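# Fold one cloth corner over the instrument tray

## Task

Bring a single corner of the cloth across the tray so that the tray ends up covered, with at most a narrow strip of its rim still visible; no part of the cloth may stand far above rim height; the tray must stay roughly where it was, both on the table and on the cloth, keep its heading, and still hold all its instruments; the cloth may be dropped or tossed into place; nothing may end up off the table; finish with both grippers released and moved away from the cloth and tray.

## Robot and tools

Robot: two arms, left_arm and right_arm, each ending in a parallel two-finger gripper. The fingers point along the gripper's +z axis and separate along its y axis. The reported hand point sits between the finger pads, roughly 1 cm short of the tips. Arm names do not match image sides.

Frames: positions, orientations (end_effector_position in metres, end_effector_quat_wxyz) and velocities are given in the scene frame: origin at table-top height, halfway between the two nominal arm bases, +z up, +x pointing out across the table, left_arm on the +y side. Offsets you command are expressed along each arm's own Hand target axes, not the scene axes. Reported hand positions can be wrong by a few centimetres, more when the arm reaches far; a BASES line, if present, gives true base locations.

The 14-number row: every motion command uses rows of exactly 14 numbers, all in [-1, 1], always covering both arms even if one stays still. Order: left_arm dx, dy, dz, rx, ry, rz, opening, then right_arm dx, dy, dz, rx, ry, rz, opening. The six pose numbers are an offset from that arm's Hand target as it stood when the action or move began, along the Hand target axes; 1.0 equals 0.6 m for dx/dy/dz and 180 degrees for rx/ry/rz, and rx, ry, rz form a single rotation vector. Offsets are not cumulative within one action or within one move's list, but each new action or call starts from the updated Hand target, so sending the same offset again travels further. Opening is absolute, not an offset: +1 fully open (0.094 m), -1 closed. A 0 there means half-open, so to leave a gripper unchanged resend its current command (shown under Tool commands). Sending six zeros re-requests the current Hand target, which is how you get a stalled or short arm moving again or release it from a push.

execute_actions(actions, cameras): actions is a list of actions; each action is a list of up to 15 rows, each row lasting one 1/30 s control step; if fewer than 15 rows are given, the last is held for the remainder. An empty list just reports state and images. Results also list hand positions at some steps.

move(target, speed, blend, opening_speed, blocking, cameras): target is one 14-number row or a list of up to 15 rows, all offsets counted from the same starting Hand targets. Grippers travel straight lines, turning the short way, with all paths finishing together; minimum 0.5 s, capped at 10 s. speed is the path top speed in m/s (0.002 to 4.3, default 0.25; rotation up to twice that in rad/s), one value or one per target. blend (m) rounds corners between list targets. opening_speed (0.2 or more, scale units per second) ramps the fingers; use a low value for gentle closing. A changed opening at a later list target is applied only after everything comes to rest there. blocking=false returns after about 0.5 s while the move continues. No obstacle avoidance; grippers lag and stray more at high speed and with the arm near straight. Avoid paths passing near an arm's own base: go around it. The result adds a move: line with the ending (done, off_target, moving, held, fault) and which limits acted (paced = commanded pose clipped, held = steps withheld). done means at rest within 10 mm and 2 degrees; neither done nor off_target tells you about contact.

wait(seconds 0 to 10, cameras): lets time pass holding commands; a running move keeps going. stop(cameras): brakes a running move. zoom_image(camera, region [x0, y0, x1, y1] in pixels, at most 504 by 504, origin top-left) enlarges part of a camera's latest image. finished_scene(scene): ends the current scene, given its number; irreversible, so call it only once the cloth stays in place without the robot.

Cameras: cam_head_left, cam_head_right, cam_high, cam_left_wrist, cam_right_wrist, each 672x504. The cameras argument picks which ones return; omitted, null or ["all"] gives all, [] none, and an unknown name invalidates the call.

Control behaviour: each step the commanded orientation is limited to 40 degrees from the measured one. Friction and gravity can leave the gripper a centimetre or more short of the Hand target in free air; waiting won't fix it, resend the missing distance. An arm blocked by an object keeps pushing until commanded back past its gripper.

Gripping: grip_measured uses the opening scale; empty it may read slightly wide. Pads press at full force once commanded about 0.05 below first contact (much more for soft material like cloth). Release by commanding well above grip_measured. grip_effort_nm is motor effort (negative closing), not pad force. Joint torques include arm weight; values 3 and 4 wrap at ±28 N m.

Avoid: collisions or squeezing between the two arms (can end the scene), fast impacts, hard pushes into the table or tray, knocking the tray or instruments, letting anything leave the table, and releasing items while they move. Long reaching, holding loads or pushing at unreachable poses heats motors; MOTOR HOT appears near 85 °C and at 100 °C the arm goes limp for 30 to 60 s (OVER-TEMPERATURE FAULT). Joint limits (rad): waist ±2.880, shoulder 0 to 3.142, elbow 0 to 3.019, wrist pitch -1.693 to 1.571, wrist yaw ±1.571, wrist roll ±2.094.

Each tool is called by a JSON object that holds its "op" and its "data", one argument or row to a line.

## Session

{"op": "execute_actions", "data": {
  "actions": []
}}

{"op": "zoom_image", "data": {
  "camera": "cam_head_left",
  "region": [120, 130, 480, 420]
}}

{"op": "zoom_image", "data": {
  "camera": "cam_high",
  "region": [130, 180, 500, 480]
}}

Scene clock: 0.00 s.
left_arm: end_effector_position=(+0.3216, +0.5348, +0.3705) grip_measured=+1.000 grip_effort_nm=n/a end_effector_quat_wxyz=(+0.493, -0.516, +0.688, +0.133) | right_arm: end_effector_position=(+0.4161, +0.3132, +0.2418) grip_measured=+1.000 grip_effort_nm=n/a end_effector_quat_wxyz=(-0.091, +0.894, -0.415, -0.142)
Joint positions: left_arm=[0.241 0.705 0.816 -0.74 -0.623 -0.782 0.094] | right_arm=[0.911 2.28 2.445 -1.625 -0.321 -1.362 0.094]
Joint velocities: within noise
Joint torques (N m): no reading
Motor temperatures (°C): left_arm=[29 37 33 31 29 29 28] | right_arm=[29 33 41 30 32 28 29]
Heat: left arm: hottest shoulder 37 °C; right arm: hottest elbow 41 °C.
Hand target: left_arm +0.3241, +0.5353, +0.3870; +0.506, -0.516, +0.679, +0.127 | right_arm +0.4188, +0.3165, +0.2389; -0.093, +0.894, -0.415, -0.142
Tool commands: left_gripper/opening=+1.0 right_gripper/opening=+1.0

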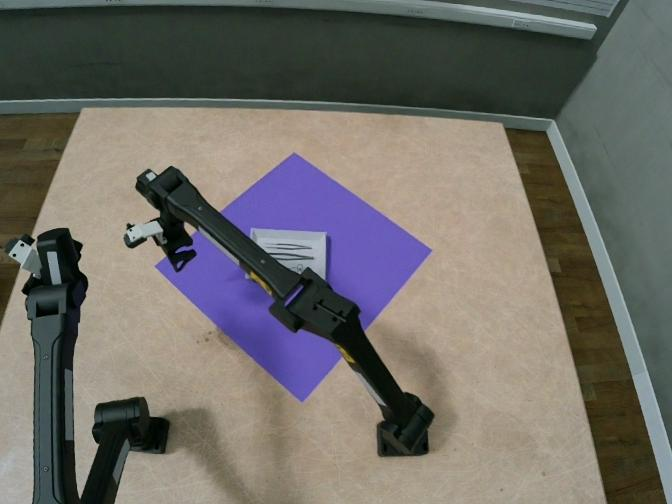

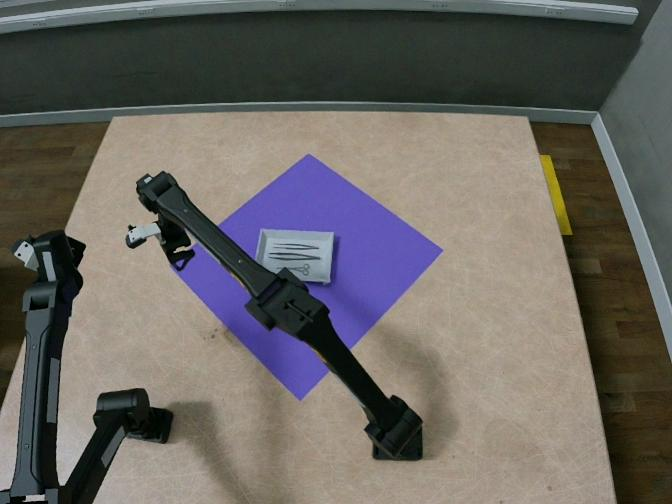

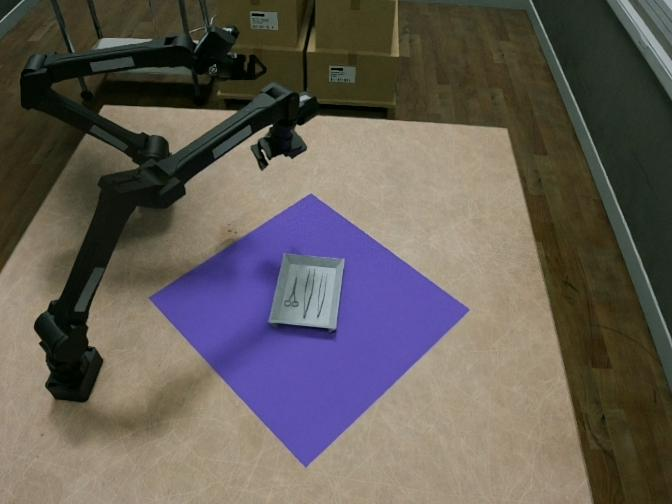

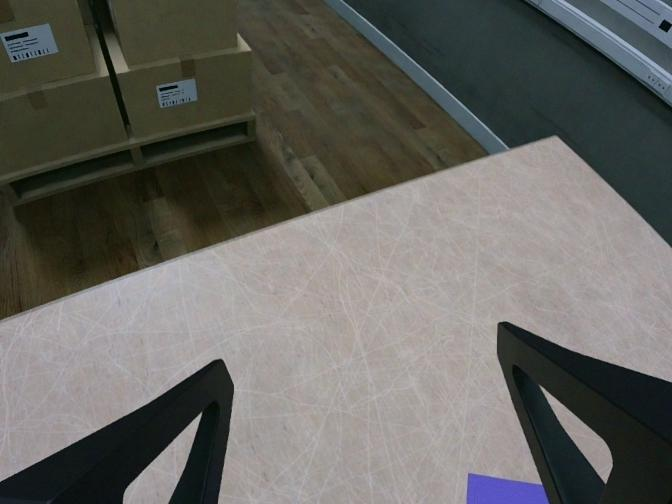

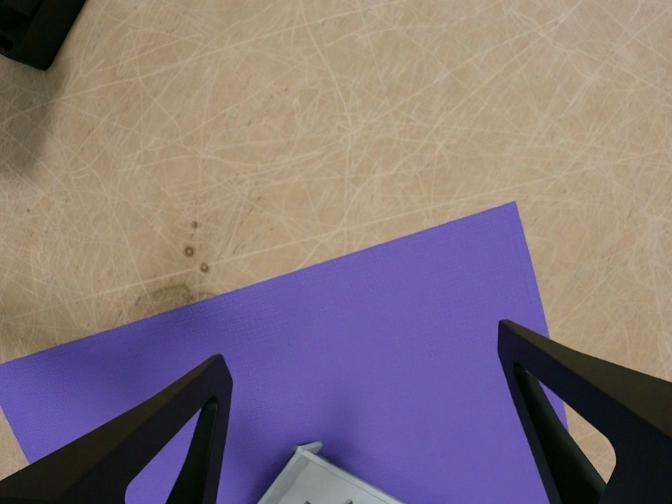

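Scaled by 1.400 from the camera's 672x504 image, which has a finer 960x720 frame.

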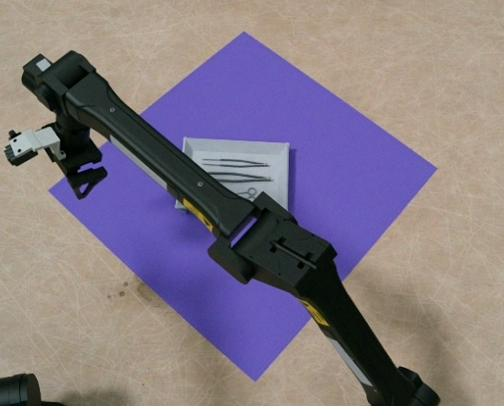

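Scaled by 1.362 from the camera's 672x504 image, which has a finer 960x720 frame.

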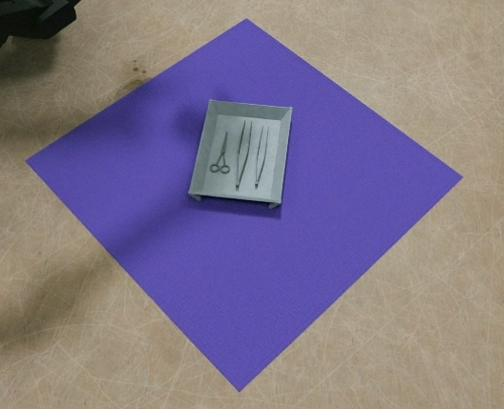

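{"op": "move", "data": {
  "target": [0,0,0,0,0,0,1,0.8583,-0.2847,-0.2178,0.3827,-0.0827,0.5692,0.75],
  "speed": 0.4
}}

Scene clock: 68.20 s.
left_arm: end_effector_position=(+0.3216, +0.5348, +0.3705) grip_measured=+1.000 grip_effort_nm=-0.027 end_effector_quat_wxyz=(+0.493, -0.516, +0.688, +0.133) | right_arm: end_effector_position=(+0.8843, +0.0182, +0.2064) grip_measured=+0.752 grip_effort_nm=-0.159 end_effector_quat_wxyz=(+0.422, -0.060, +0.904, +0.025)
Joint positions: left_arm=[0.241 0.705 0.816 -0.74 -0.623 -0.782 0.094] | right_arm=[0.383 2.491 2.54 -0.761 0.183 0.148 0.082]
Joint velocities: within noise
Joint torques (N m): left_arm=[0.38 -1.14 11.59 1.85 -0.34 0.02] | right_arm=[-0.97 -28.81 13.41 1.16 0.17 0.1]
Motor temperatures (°C): left_arm=[28 35 46 31 29 29 28] | right_arm=[28 42 45 30 32 28 29]
Heat: left arm: hottest elbow 46 °C; right arm: hottest elbow 45 °C.
Hand target: left_arm +0.3241, +0.5353, +0.3870; +0.506, -0.516, +0.679, +0.127 | right_arm +0.8904, +0.0203, +0.2001; +0.422, -0.055, +0.905, +0.025
Off the commanded pose: left_arm 0.017 m, 2 deg | right_arm 0.009 m, 1 deg.
move: off_target (left_arm)

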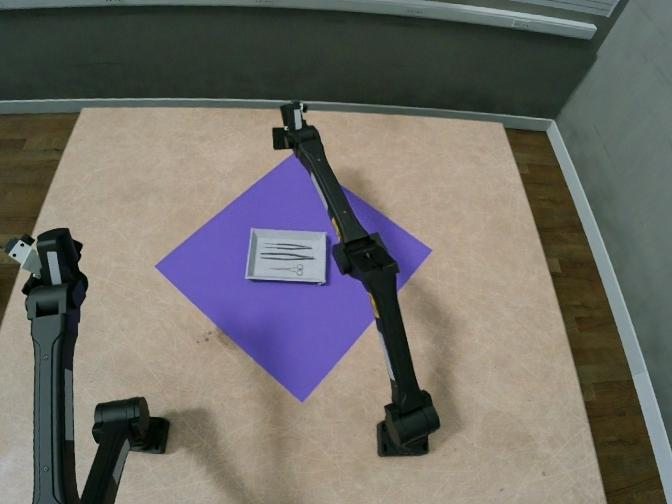

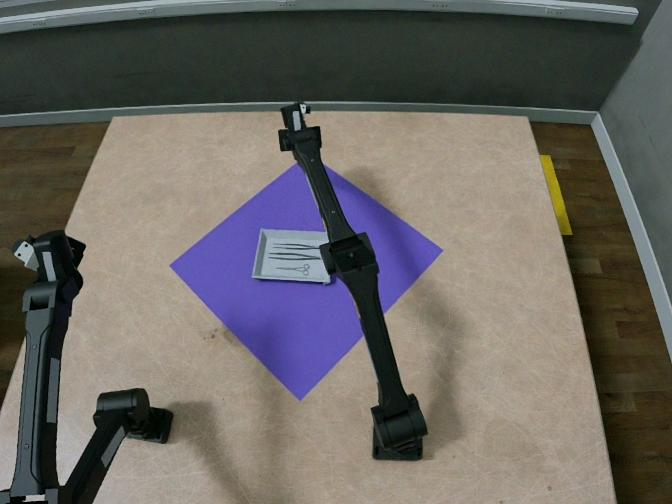

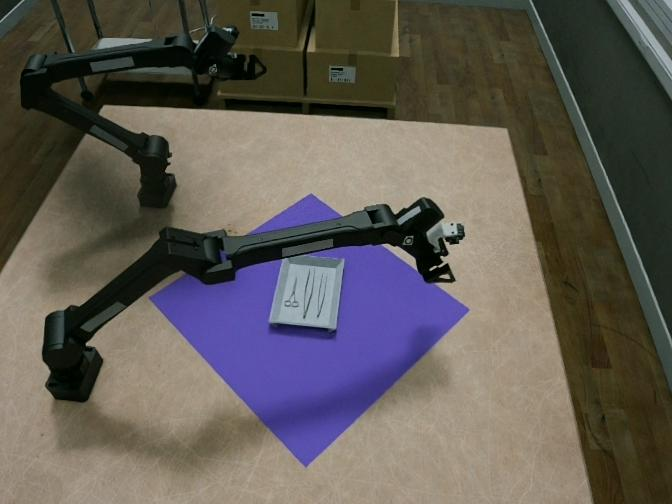

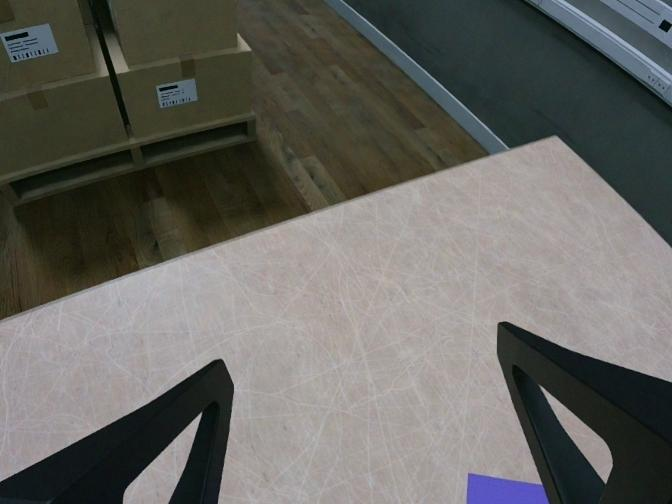

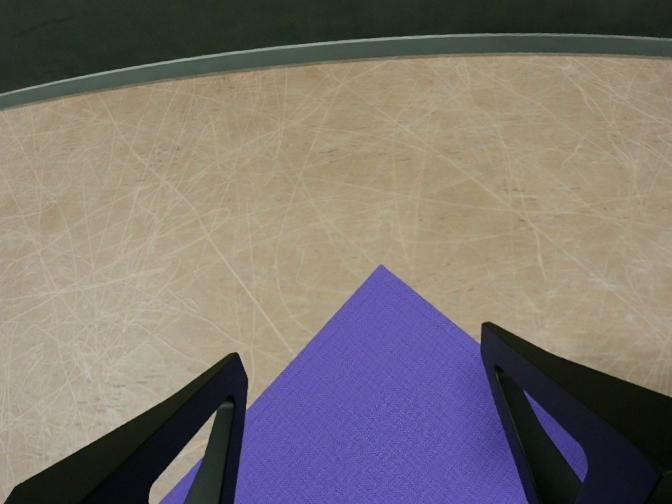

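{"op": "move", "data": {
  "target": [0,0,0,0,0,0,1,0.152,-0.0147,0.2078,0,0,0,0.75],
  "speed": 0.2,
  "cameras": ["cam_high","cam_right_wrist"]
}}

Scene clock: 82.97 s.
left_arm: end_effector_position=(+0.3216, +0.5348, +0.3705) grip_measured=+1.000 grip_effort_nm=-0.032 end_effector_quat_wxyz=(+0.493, -0.516, +0.688, +0.133) | right_arm: end_effector_position=(+0.9214, +0.0245, +0.0627) grip_measured=+0.752 grip_effort_nm=-0.168 end_effector_quat_wxyz=(+0.425, -0.056, +0.903, +0.029)
Joint positions: left_arm=[0.241 0.705 0.816 -0.74 -0.623 -0.782 0.094] | right_arm=[0.374 2.78 2.725 -0.648 0.173 0.15 0.082]
Joint velocities: within noise
Joint torques (N m): left_arm=[0.38 -1.08 11.59 1.85 -0.34 0.02] | right_arm=[-1.2 -31.27 13.38 1.25 -0.01 -0.07]
Motor temperatures (°C): left_arm=[28 35 46 31 29 29 28] | right_arm=[28 42 47 30 32 28 29]
Heat: left arm: hottest elbow 46 °C; right arm: hottest elbow 47 °C.
Hand target: left_arm +0.3241, +0.5353, +0.3870; +0.506, -0.516, +0.679, +0.127 | right_arm +0.9280, +0.0162, +0.0502; +0.422, -0.055, +0.905, +0.025
Off the commanded pose: left_arm 0.017 m, 2 deg | right_arm 0.017 m, 1 deg.
move: off_target (left_arm, right_arm)
Images, in order (width x height): cam_high 672x504, cam_right_wrist 672x504.

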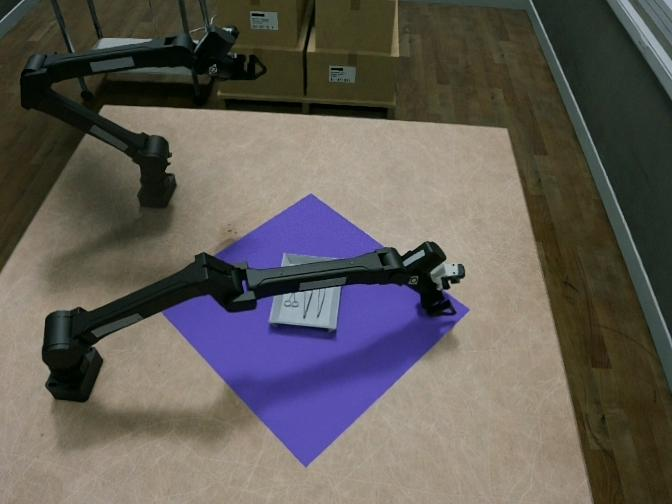

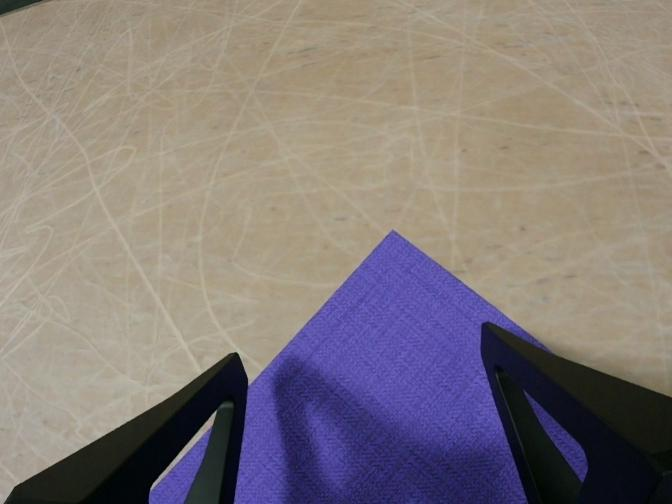

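{"op": "move", "data": {
  "target": [
    [0,0,0,0,0,0,1,-0.0008,-0.0275,0.006,0,0,0,0.75],
    [0,0,0,0,0,0,1,0.045,-0.0285,0.0552,0,0,0,0.75]
  ],
  "speed": 0.08,
  "cameras": ["cam_high","cam_right_wrist"]
}}

{"op": "zoom_image", "data": {
  "camera": "cam_high",
  "region": [410, 250, 490, 330]
}}

Scene clock: 95.73 s.
left_arm: end_effector_position=(+0.3216, +0.5348, +0.3705) grip_measured=+1.000 grip_effort_nm=-0.027 end_effector_quat_wxyz=(+0.493, -0.516, +0.688, +0.133) | right_arm: end_effector_position=(+0.9323, +0.0021, +0.0490) grip_measured=+0.752 grip_effort_nm=-0.149 end_effector_quat_wxyz=(+0.431, -0.052, +0.900, +0.028)
Joint positions: left_arm=[0.241 0.705 0.816 -0.74 -0.623 -0.782 0.094] | right_arm=[0.346 2.802 2.725 -0.611 0.159 0.137 0.082]
Joint velocities: within noise
Joint torques (N m): left_arm=[0.38 -1.03 11.6 1.87 -0.34 0.02] | right_arm=[-1.03 -27.93 12.51 1.81 -0.16 -0.02]
Motor temperatures (°C): left_arm=[28 35 47 31 29 29 28] | right_arm=[28 44 51 30 32 28 29]
Heat: left arm: hottest elbow 47 °C; right arm: hottest elbow 51 °C.
Hand target: left_arm +0.3241, +0.5353, +0.3870; +0.506, -0.516, +0.679, +0.127 | right_arm +0.9381, +0.0001, +0.0081; +0.422, -0.055, +0.905, +0.025
Off the commanded pose: left_arm 0.017 m, 2 deg | right_arm 0.041 m, 1 deg.
move: off_target (left_arm, right_arm)
Images, in order (width x height): cam_high 672x504, cam_right_wrist 672x504.

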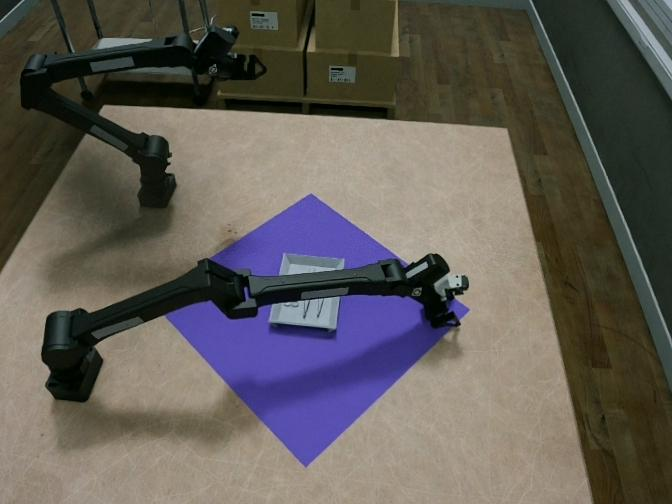

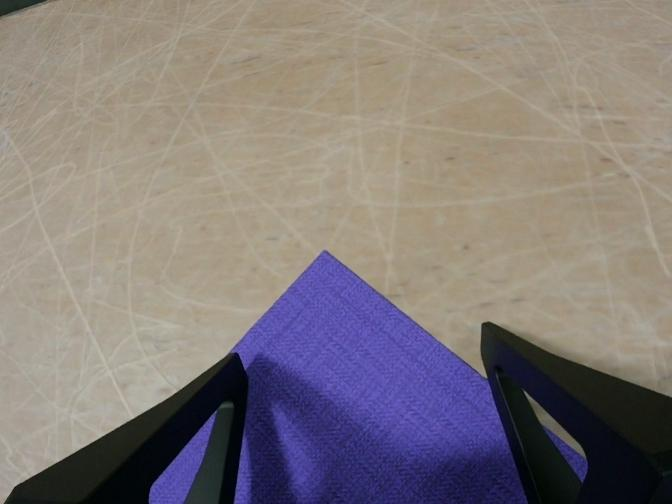

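Scaled by 6.300 from the camera's 672x504 image, which has a finer 960x720 frame.

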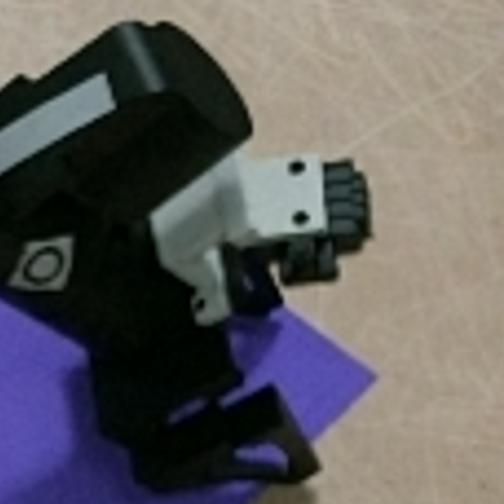

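{"op": "move", "data": {
  "target": [
    [0,0,0,0,0,0,1,-0.0467,0.0265,-0.035,0,0,0,0.75],
    [0,0,0,0,0,0,1,-0.002,0.0248,0.0023,0,0,0,0.75]
  ],
  "speed": 0.08,
  "cameras": ["cam_high","cam_right_wrist"]
}}

Scene clock: 104.00 s.
left_arm: end_effector_position=(+0.3216, +0.5348, +0.3705) grip_measured=+1.000 grip_effort_nm=-0.032 end_effector_quat_wxyz=(+0.493, -0.516, +0.688, +0.133) | right_arm: end_effector_position=(+0.9387, +0.0050, +0.0500) grip_measured=+0.752 grip_effort_nm=-0.168 end_effector_quat_wxyz=(+0.437, -0.051, +0.898, +0.028)
Joint positions: left_arm=[0.241 0.705 0.816 -0.74 -0.623 -0.782 0.094] | right_arm=[0.347 2.886 2.889 -0.678 0.164 0.137 0.082]
Joint velocities: within noise
Joint torques (N m): left_arm=[0.38 -1.08 11.59 1.85 -0.34 0.02] | right_arm=[1.03 -28.51 12.18 1.95 0.16 0.05]
Motor temperatures (°C): left_arm=[28 35 47 31 29 29 28] | right_arm=[28 42 51 30 32 28 29]
Heat: left arm: hottest elbow 47 °C; right arm: hottest elbow 51 °C.
Hand target: left_arm +0.3241, +0.5353, +0.3870; +0.506, -0.516, +0.679, +0.127 | right_arm +0.9381, +0.0151, +0.0085; +0.422, -0.055, +0.905, +0.025
Off the commanded pose: left_arm 0.017 m, 2 deg | right_arm 0.043 m, 2 deg.
elbow stopped short (right arm): the move would have taken joint 3 (elbow) straighter than the controller allows.
move: off_target (left_arm, right_arm)
Images, in order (width x height): cam_high 672x504, cam_right_wrist 672x504.

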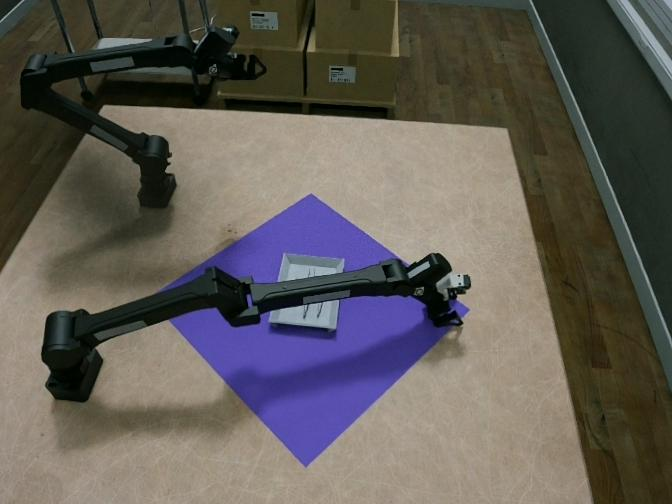

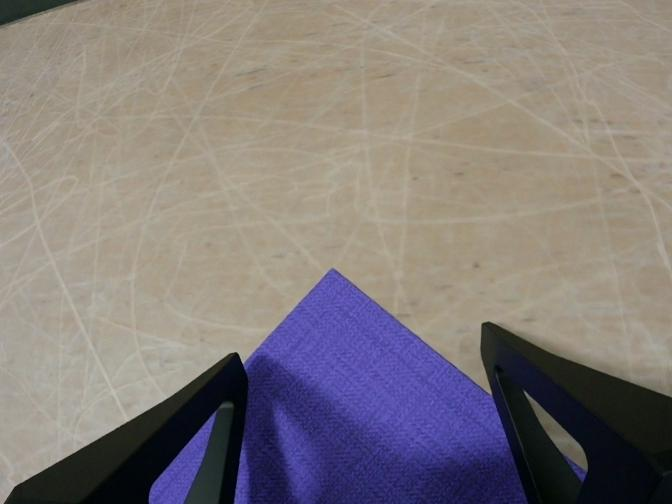

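{"op": "move", "data": {
  "target": [0,0,0,0,0,0,1, -0.0067,0,-0.005,0,0,0,-1],
  "opening_speed": 0.7,
  "cameras": ["cam_high","cam_right_wrist"]
}}

{"op": "zoom_image", "data": {
  "camera": "cam_high",
  "region": [410, 250, 490, 330]
}}

Scene clock: 113.27 s.
left_arm: end_effector_position=(+0.3216, +0.5348, +0.3705) grip_measured=+1.000 grip_effort_nm=-0.027 end_effector_quat_wxyz=(+0.493, -0.516, +0.688, +0.133) | right_arm: end_effector_position=(+0.9421, +0.0056, +0.0528) grip_measured=-0.989 grip_effort_nm=-0.642 end_effector_quat_wxyz=(+0.447, -0.049, +0.893, +0.029)
Joint positions: left_arm=[0.241 0.705 0.816 -0.74 -0.623 -0.782 0.094] | right_arm=[0.347 2.89 2.894 -0.656 0.167 0.137 0.001]
Joint velocities: within noise
Joint torques (N m): left_arm=[0.38 -1.08 11.6 1.85 -0.34 0.02] | right_arm=[0.38 -28.69 12.3 0.96 -0.07 0.04]
Motor temperatures (°C): left_arm=[28 34 48 30 29 29 28] | right_arm=[28 41 51 30 32 28 29]
Heat: left arm: hottest elbow 48 °C; right arm: hottest elbow 51 °C.
Hand target: left_arm +0.3241, +0.5353, +0.3870; +0.506, -0.516, +0.679, +0.127 | right_arm +0.9384, +0.0151, +0.0134; +0.422, -0.055, +0.905, +0.025
Off the commanded pose: left_arm 0.017 m, 2 deg | right_arm 0.041 m, 3 deg.
elbow stopped short (right arm): the move would have taken joint 3 (elbow) straighter than the controller allows.
move: off_target (left_arm, right_arm)
Images, in order (width x height): cam_high 672x504, cam_right_wrist 672x504.

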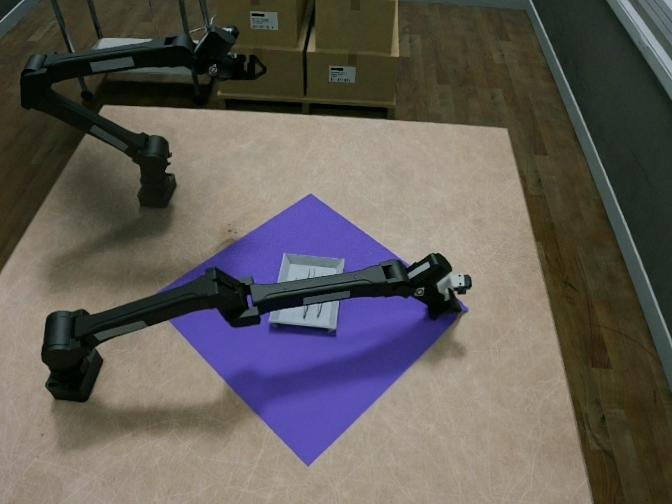

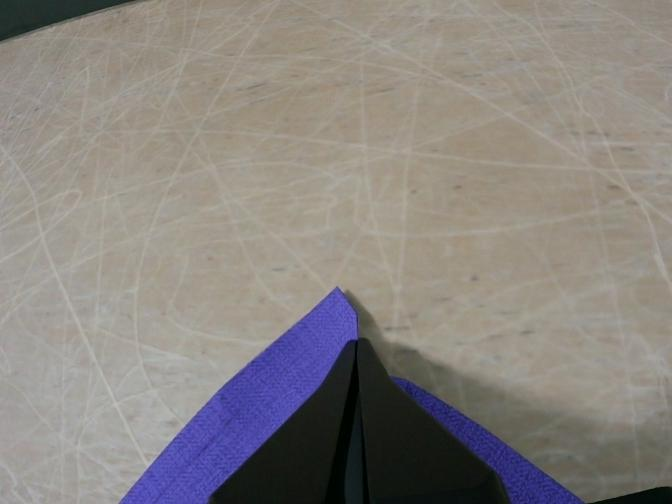

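Scaled by 6.300 from the camera's 672x504 image, which has a finer 960x720 frame.

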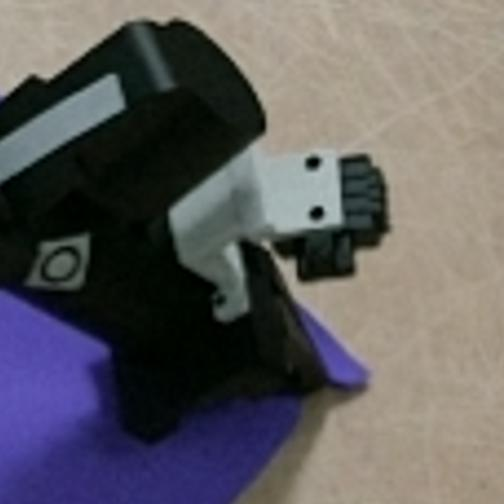

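{"op": "move", "data": {
  "target": [
    [0,0,0,0,0,0,1,-0.1133,0.02,-0.22,0,0,0,-1],
    [0,0,0,0,0,0,1,-0.1035,0.0493,-0.4913,0,0.0556,0,-1],
    [0,0,0,0,0,0,1,0.0172,0.0842,-0.7132,0,0.1389,0,-1],
    [0,0,0,0,0,0,1,0.2467,0.1132,-0.779,0,0.2222,0,-1],
    [0,0,0,0,0,0,1,0.4357,0.1305,-0.771,0,0.2778,0,-1]
  ],
  "speed": 0.2,
  "blend": 0.04,
  "cameras": ["cam_head_left","cam_high","cam_right_wrist"]
}}

{"op": "zoom_image", "data": {
  "camera": "cam_high",
  "region": [140, 180, 380, 480]
}}

{"op": "zoom_image", "data": {
  "camera": "cam_head_left",
  "region": [140, 140, 440, 410]
}}

Scene clock: 136.73 s.
left_arm: end_effector_position=(+0.3216, +0.5348, +0.3705) grip_measured=+1.000 grip_effort_nm=-0.027 end_effector_quat_wxyz=(+0.493, -0.516, +0.688, +0.133) | right_arm: end_effector_position=(+0.4129, +0.0257, +0.1206) grip_measured=-0.989 grip_effort_nm=-0.618 end_effector_quat_wxyz=(+0.006, -0.061, +0.998, +0.001)
Joint positions: left_arm=[0.241 0.705 0.816 -0.74 -0.623 -0.782 0.094] | right_arm=[0.669 1.771 1.332 -1.12 0.005 0.528 0.001]
Joint velocities: within noise
Joint torques (N m): left_arm=[0.38 -1.08 11.59 1.85 -0.34 0.02] | right_arm=[0.44 -16.73 7.39 0.76 -0.16 0.14]
Motor temperatures (°C): left_arm=[28 34 49 30 29 29 28] | right_arm=[28 41 51 30 32 28 29]
Heat: left arm: hottest elbow 49 °C; right arm: hottest elbow 51 °C.
Hand target: left_arm +0.3241, +0.5353, +0.3870; +0.506, -0.516, +0.679, +0.127 | right_arm +0.4104, +0.0300, +0.1101; +0.000, -0.060, +0.998, +0.000
Off the commanded pose: left_arm 0.017 m, 2 deg | right_arm 0.012 m, 1 deg.
move: off_target (left_arm, right_arm)
Images, in order (width x height): cam_head_left 672x504, cam_high 672x504, cam_right_wrist 672x504.

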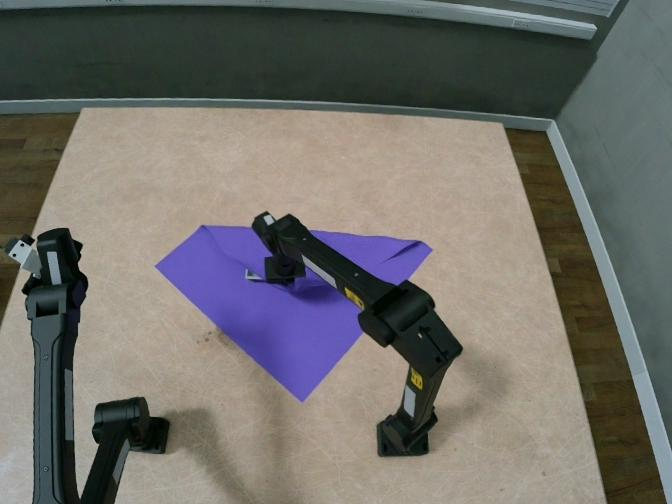

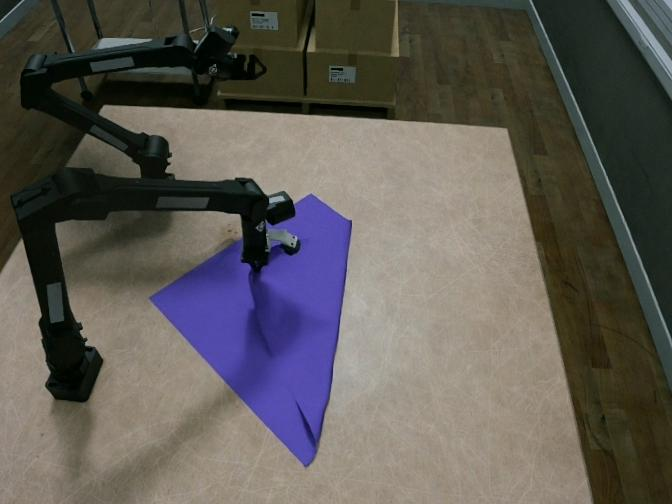

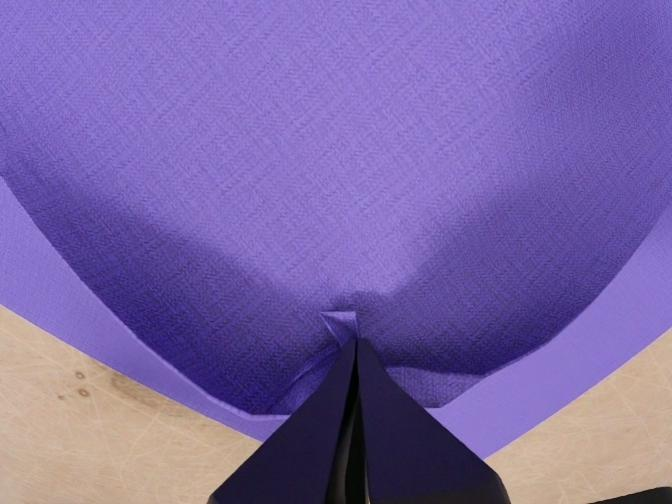

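Scaled by 1.680 from the camera's 672x504 image, which has a finer 960x720 frame.

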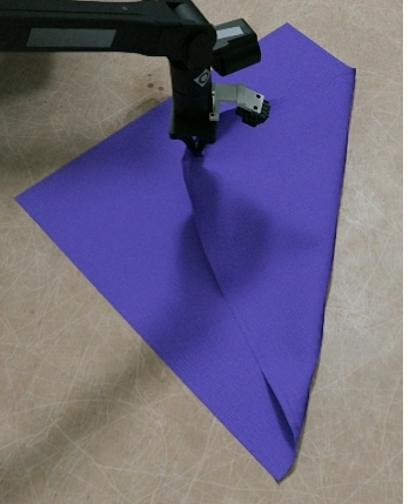

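Scaled by 1.680 from the camera's 672x504 image, which has a finer 960x720 frame.

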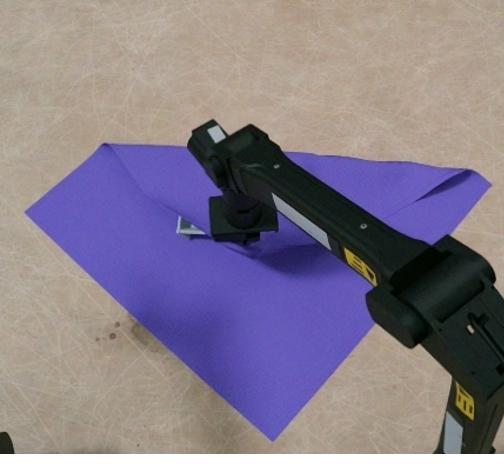

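{"op": "move", "data": {
  "target": [0,0,0,0,0,0,1,0.01,0.0331,0.125,0,0,0,-1],
  "speed": 0.12,
  "cameras": ["cam_head_left","cam_high","cam_right_wrist"]
}}

{"op": "zoom_image", "data": {
  "camera": "cam_high",
  "region": [140, 180, 380, 480]
}}

{"op": "zoom_image", "data": {
  "camera": "cam_head_left",
  "region": [140, 140, 440, 410]
}}

Scene clock: 158.53 s.
left_arm: end_effector_position=(+0.3216, +0.5348, +0.3705) grip_measured=+1.000 grip_effort_nm=-0.032 end_effector_quat_wxyz=(+0.493, -0.516, +0.688, +0.133) | right_arm: end_effector_position=(+0.4076, +0.0449, +0.0454) grip_measured=-0.989 grip_effort_nm=-0.618 end_effector_quat_wxyz=(+0.006, -0.060, +0.998, +0.002)
Joint positions: left_arm=[0.241 0.705 0.816 -0.74 -0.623 -0.782 0.094] | right_arm=[0.704 1.887 1.277 -0.949 0.005 0.567 0.001]
Joint velocities: within noise
Joint torques (N m): left_arm=[0.38 -1.08 11.59 1.85 -0.34 0.02] | right_arm=[0.03 -19.02 6.79 0.8 -0.11 0.1]
Motor temperatures (°C): left_arm=[28 34 49 30 29 29 28] | right_arm=[28 40 50 30 32 28 29]
Heat: left arm: hottest elbow 49 °C; right arm: hottest elbow 50 °C.
Hand target: left_arm +0.3241, +0.5353, +0.3870; +0.506, -0.516, +0.679, +0.127 | right_arm +0.4019, +0.0489, +0.0350; +0.000, -0.060, +0.998, +0.000
Off the commanded pose: left_arm 0.017 m, 2 deg | right_arm 0.012 m, 1 deg.
move: off_target (left_arm, right_arm)
Images, in order (width x height): cam_head_left 672x504, cam_high 672x504, cam_right_wrist 672x504.

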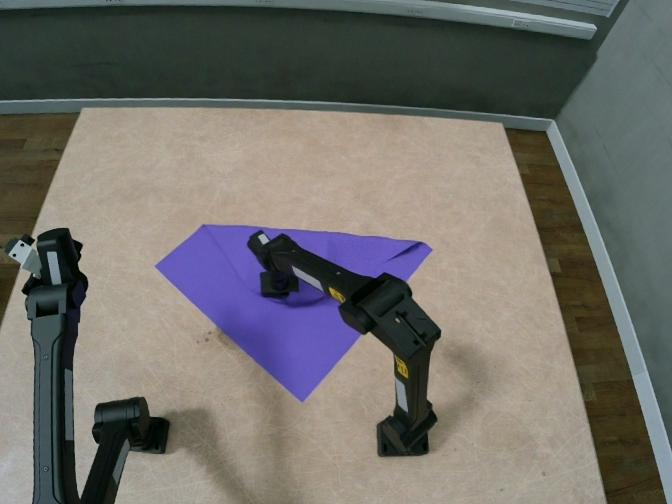

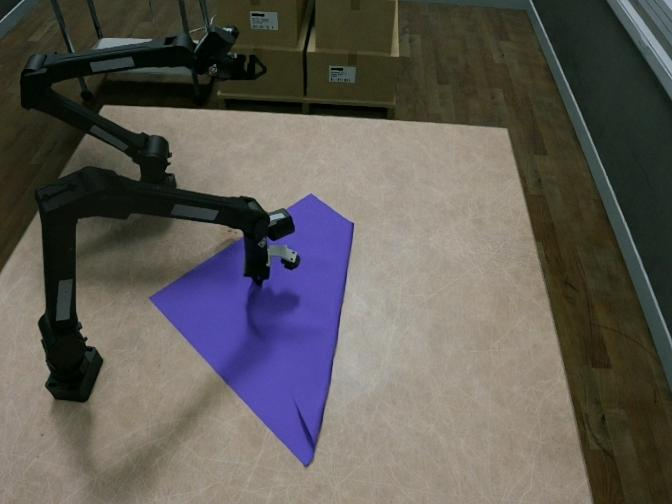

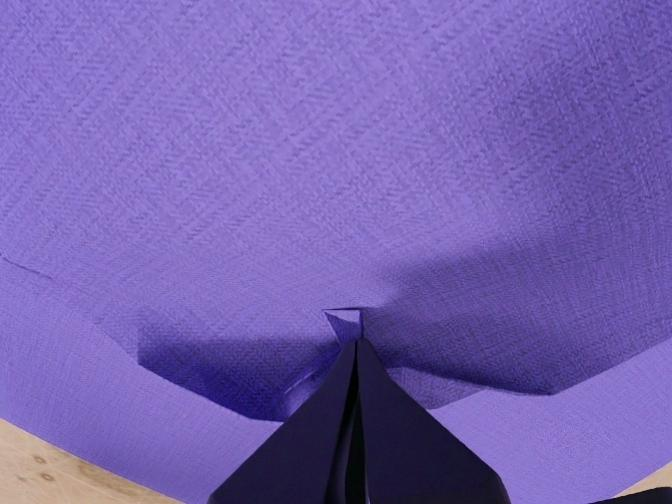

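Scaled by 1.680 from the camera's 672x504 image, which has a finer 960x720 frame.

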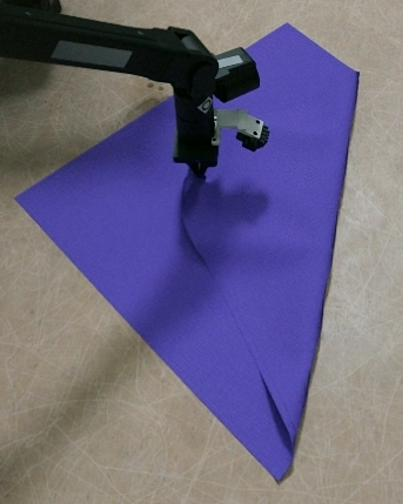

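Scaled by 1.680 from the camera's 672x504 image, which has a finer 960x720 frame.

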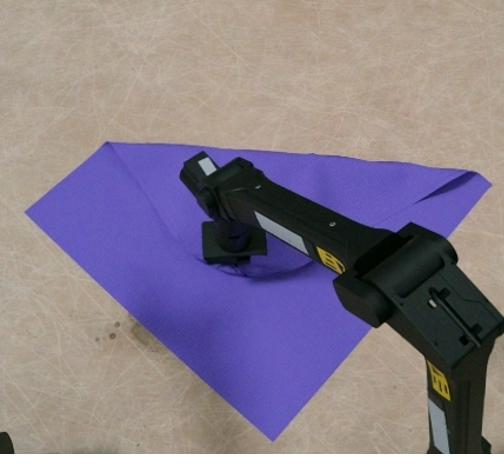

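{"op": "move", "data": {
  "target": [
    [0,0,0,0,0,0,1,0.006,0,0.03,0,0,0,-1],
    [0,0,0,0,0,0,1,0.006,0,0.022,0,0,0,-0.2],
    [0,0,0,0,0,0,1,0.006,0,-0.28,0,0,0,-0.2],
    [0,0,0,0,0,0,1,0.05,-0.5,-0.45,0,0,0,-0.2]
  ],
  "speed": [0.1,0.1,0.2,0.35],
  "opening_speed": 1.2,
  "cameras": ["cam_head_left","cam_head_right","cam_high"]
}}

{"op": "zoom_image", "data": {
  "camera": "cam_high",
  "region": [140, 180, 380, 480]
}}

{"op": "zoom_image", "data": {
  "camera": "cam_head_left",
  "region": [140, 140, 440, 410]
}}

Scene clock: 169.67 s.
left_arm: end_effector_position=(+0.3216, +0.5348, +0.3705) grip_measured=+1.000 grip_effort_nm=-0.032 end_effector_quat_wxyz=(+0.493, -0.516, +0.688, +0.133) | right_arm: end_effector_position=(+0.4031, -0.2575, +0.2944) grip_measured=-0.202 grip_effort_nm=0.081 end_effector_quat_wxyz=(-0.009, -0.050, +0.999, -0.002)
Joint positions: left_arm=[0.241 0.705 0.816 -0.74 -0.623 -0.782 0.094] | right_arm=[0.087 1.395 1.354 -1.547 0.004 -0.033 0.037]
Joint velocities: within noise
Joint torques (N m): left_arm=[0.38 -1.08 11.59 1.85 -0.34 0.02] | right_arm=[0.62 -12.81 10.77 -0.16 -0.17 -0.05]
Motor temperatures (°C): left_arm=[28 34 49 30 29 29 28] | right_arm=[28 40 49 30 32 28 29]
Heat: left arm: hottest elbow 49 °C; right arm: hottest elbow 49 °C.
Hand target: left_arm +0.3241, +0.5353, +0.3870; +0.506, -0.516, +0.679, +0.127 | right_arm +0.4083, -0.2523, +0.3053; +0.000, -0.060, +0.998, +0.000
Off the commanded pose: left_arm 0.017 m, 2 deg | right_arm 0.013 m, 2 deg.
move: off_target (left_arm, right_arm); target 2's new opening was sent with right_arm's hand 0.020 m and 2 deg from that target
Images, in order (width x height): cam_head_left 672x504, cam_head_right 672x504, cam_high 672x504.

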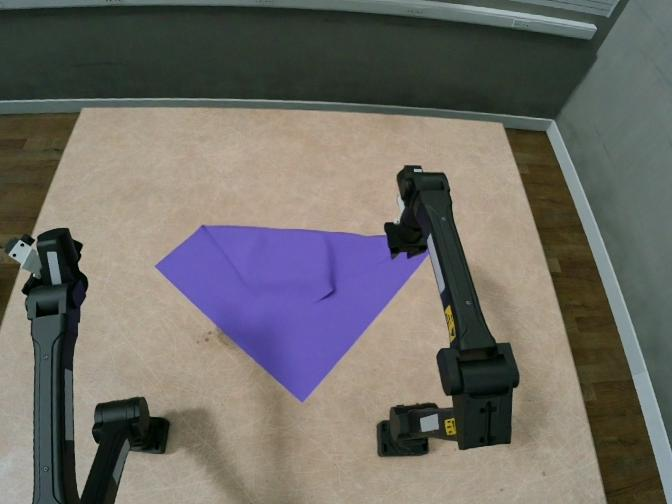

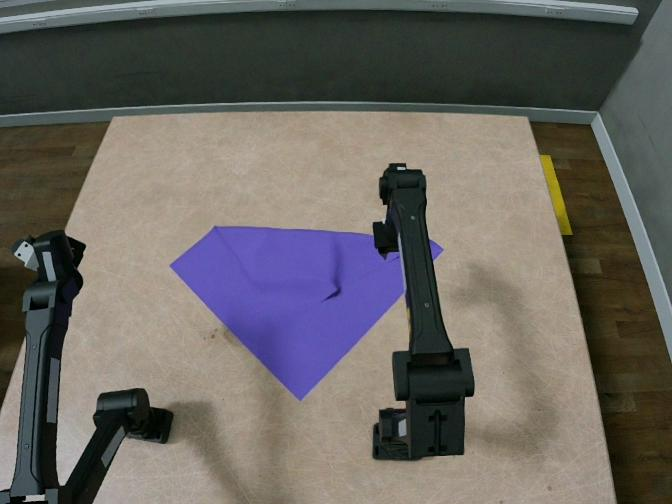

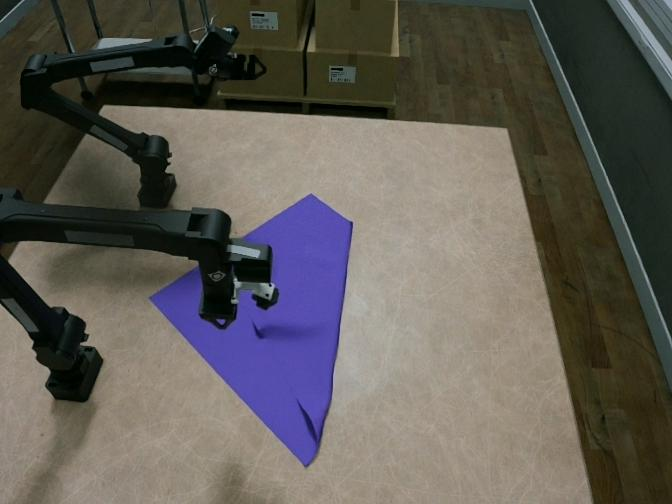

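Scaled by 1.680 from the camera's 672x504 image, which has a finer 960x720 frame.

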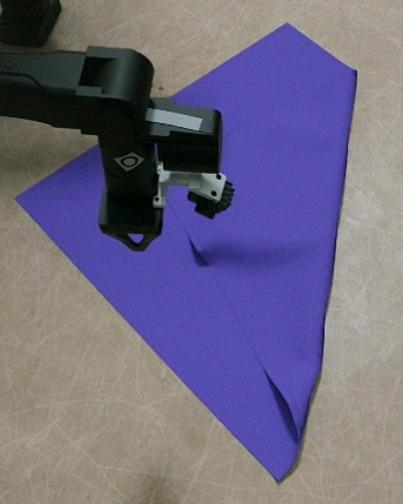

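Scaled by 1.680 from the camera's 672x504 image, which has a finer 960x720 frame.

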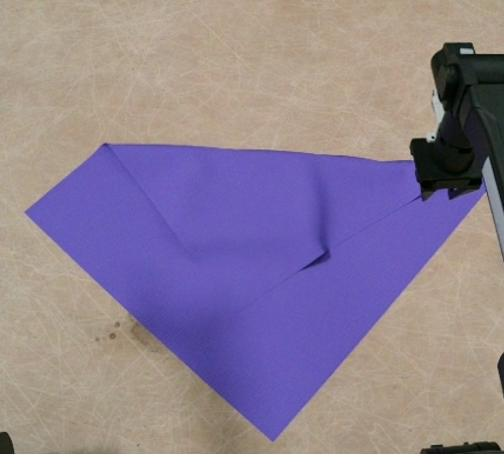

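{"op": "finished_scene", "data": {
  "scene": 2
}}

The scene is finished: the task was done.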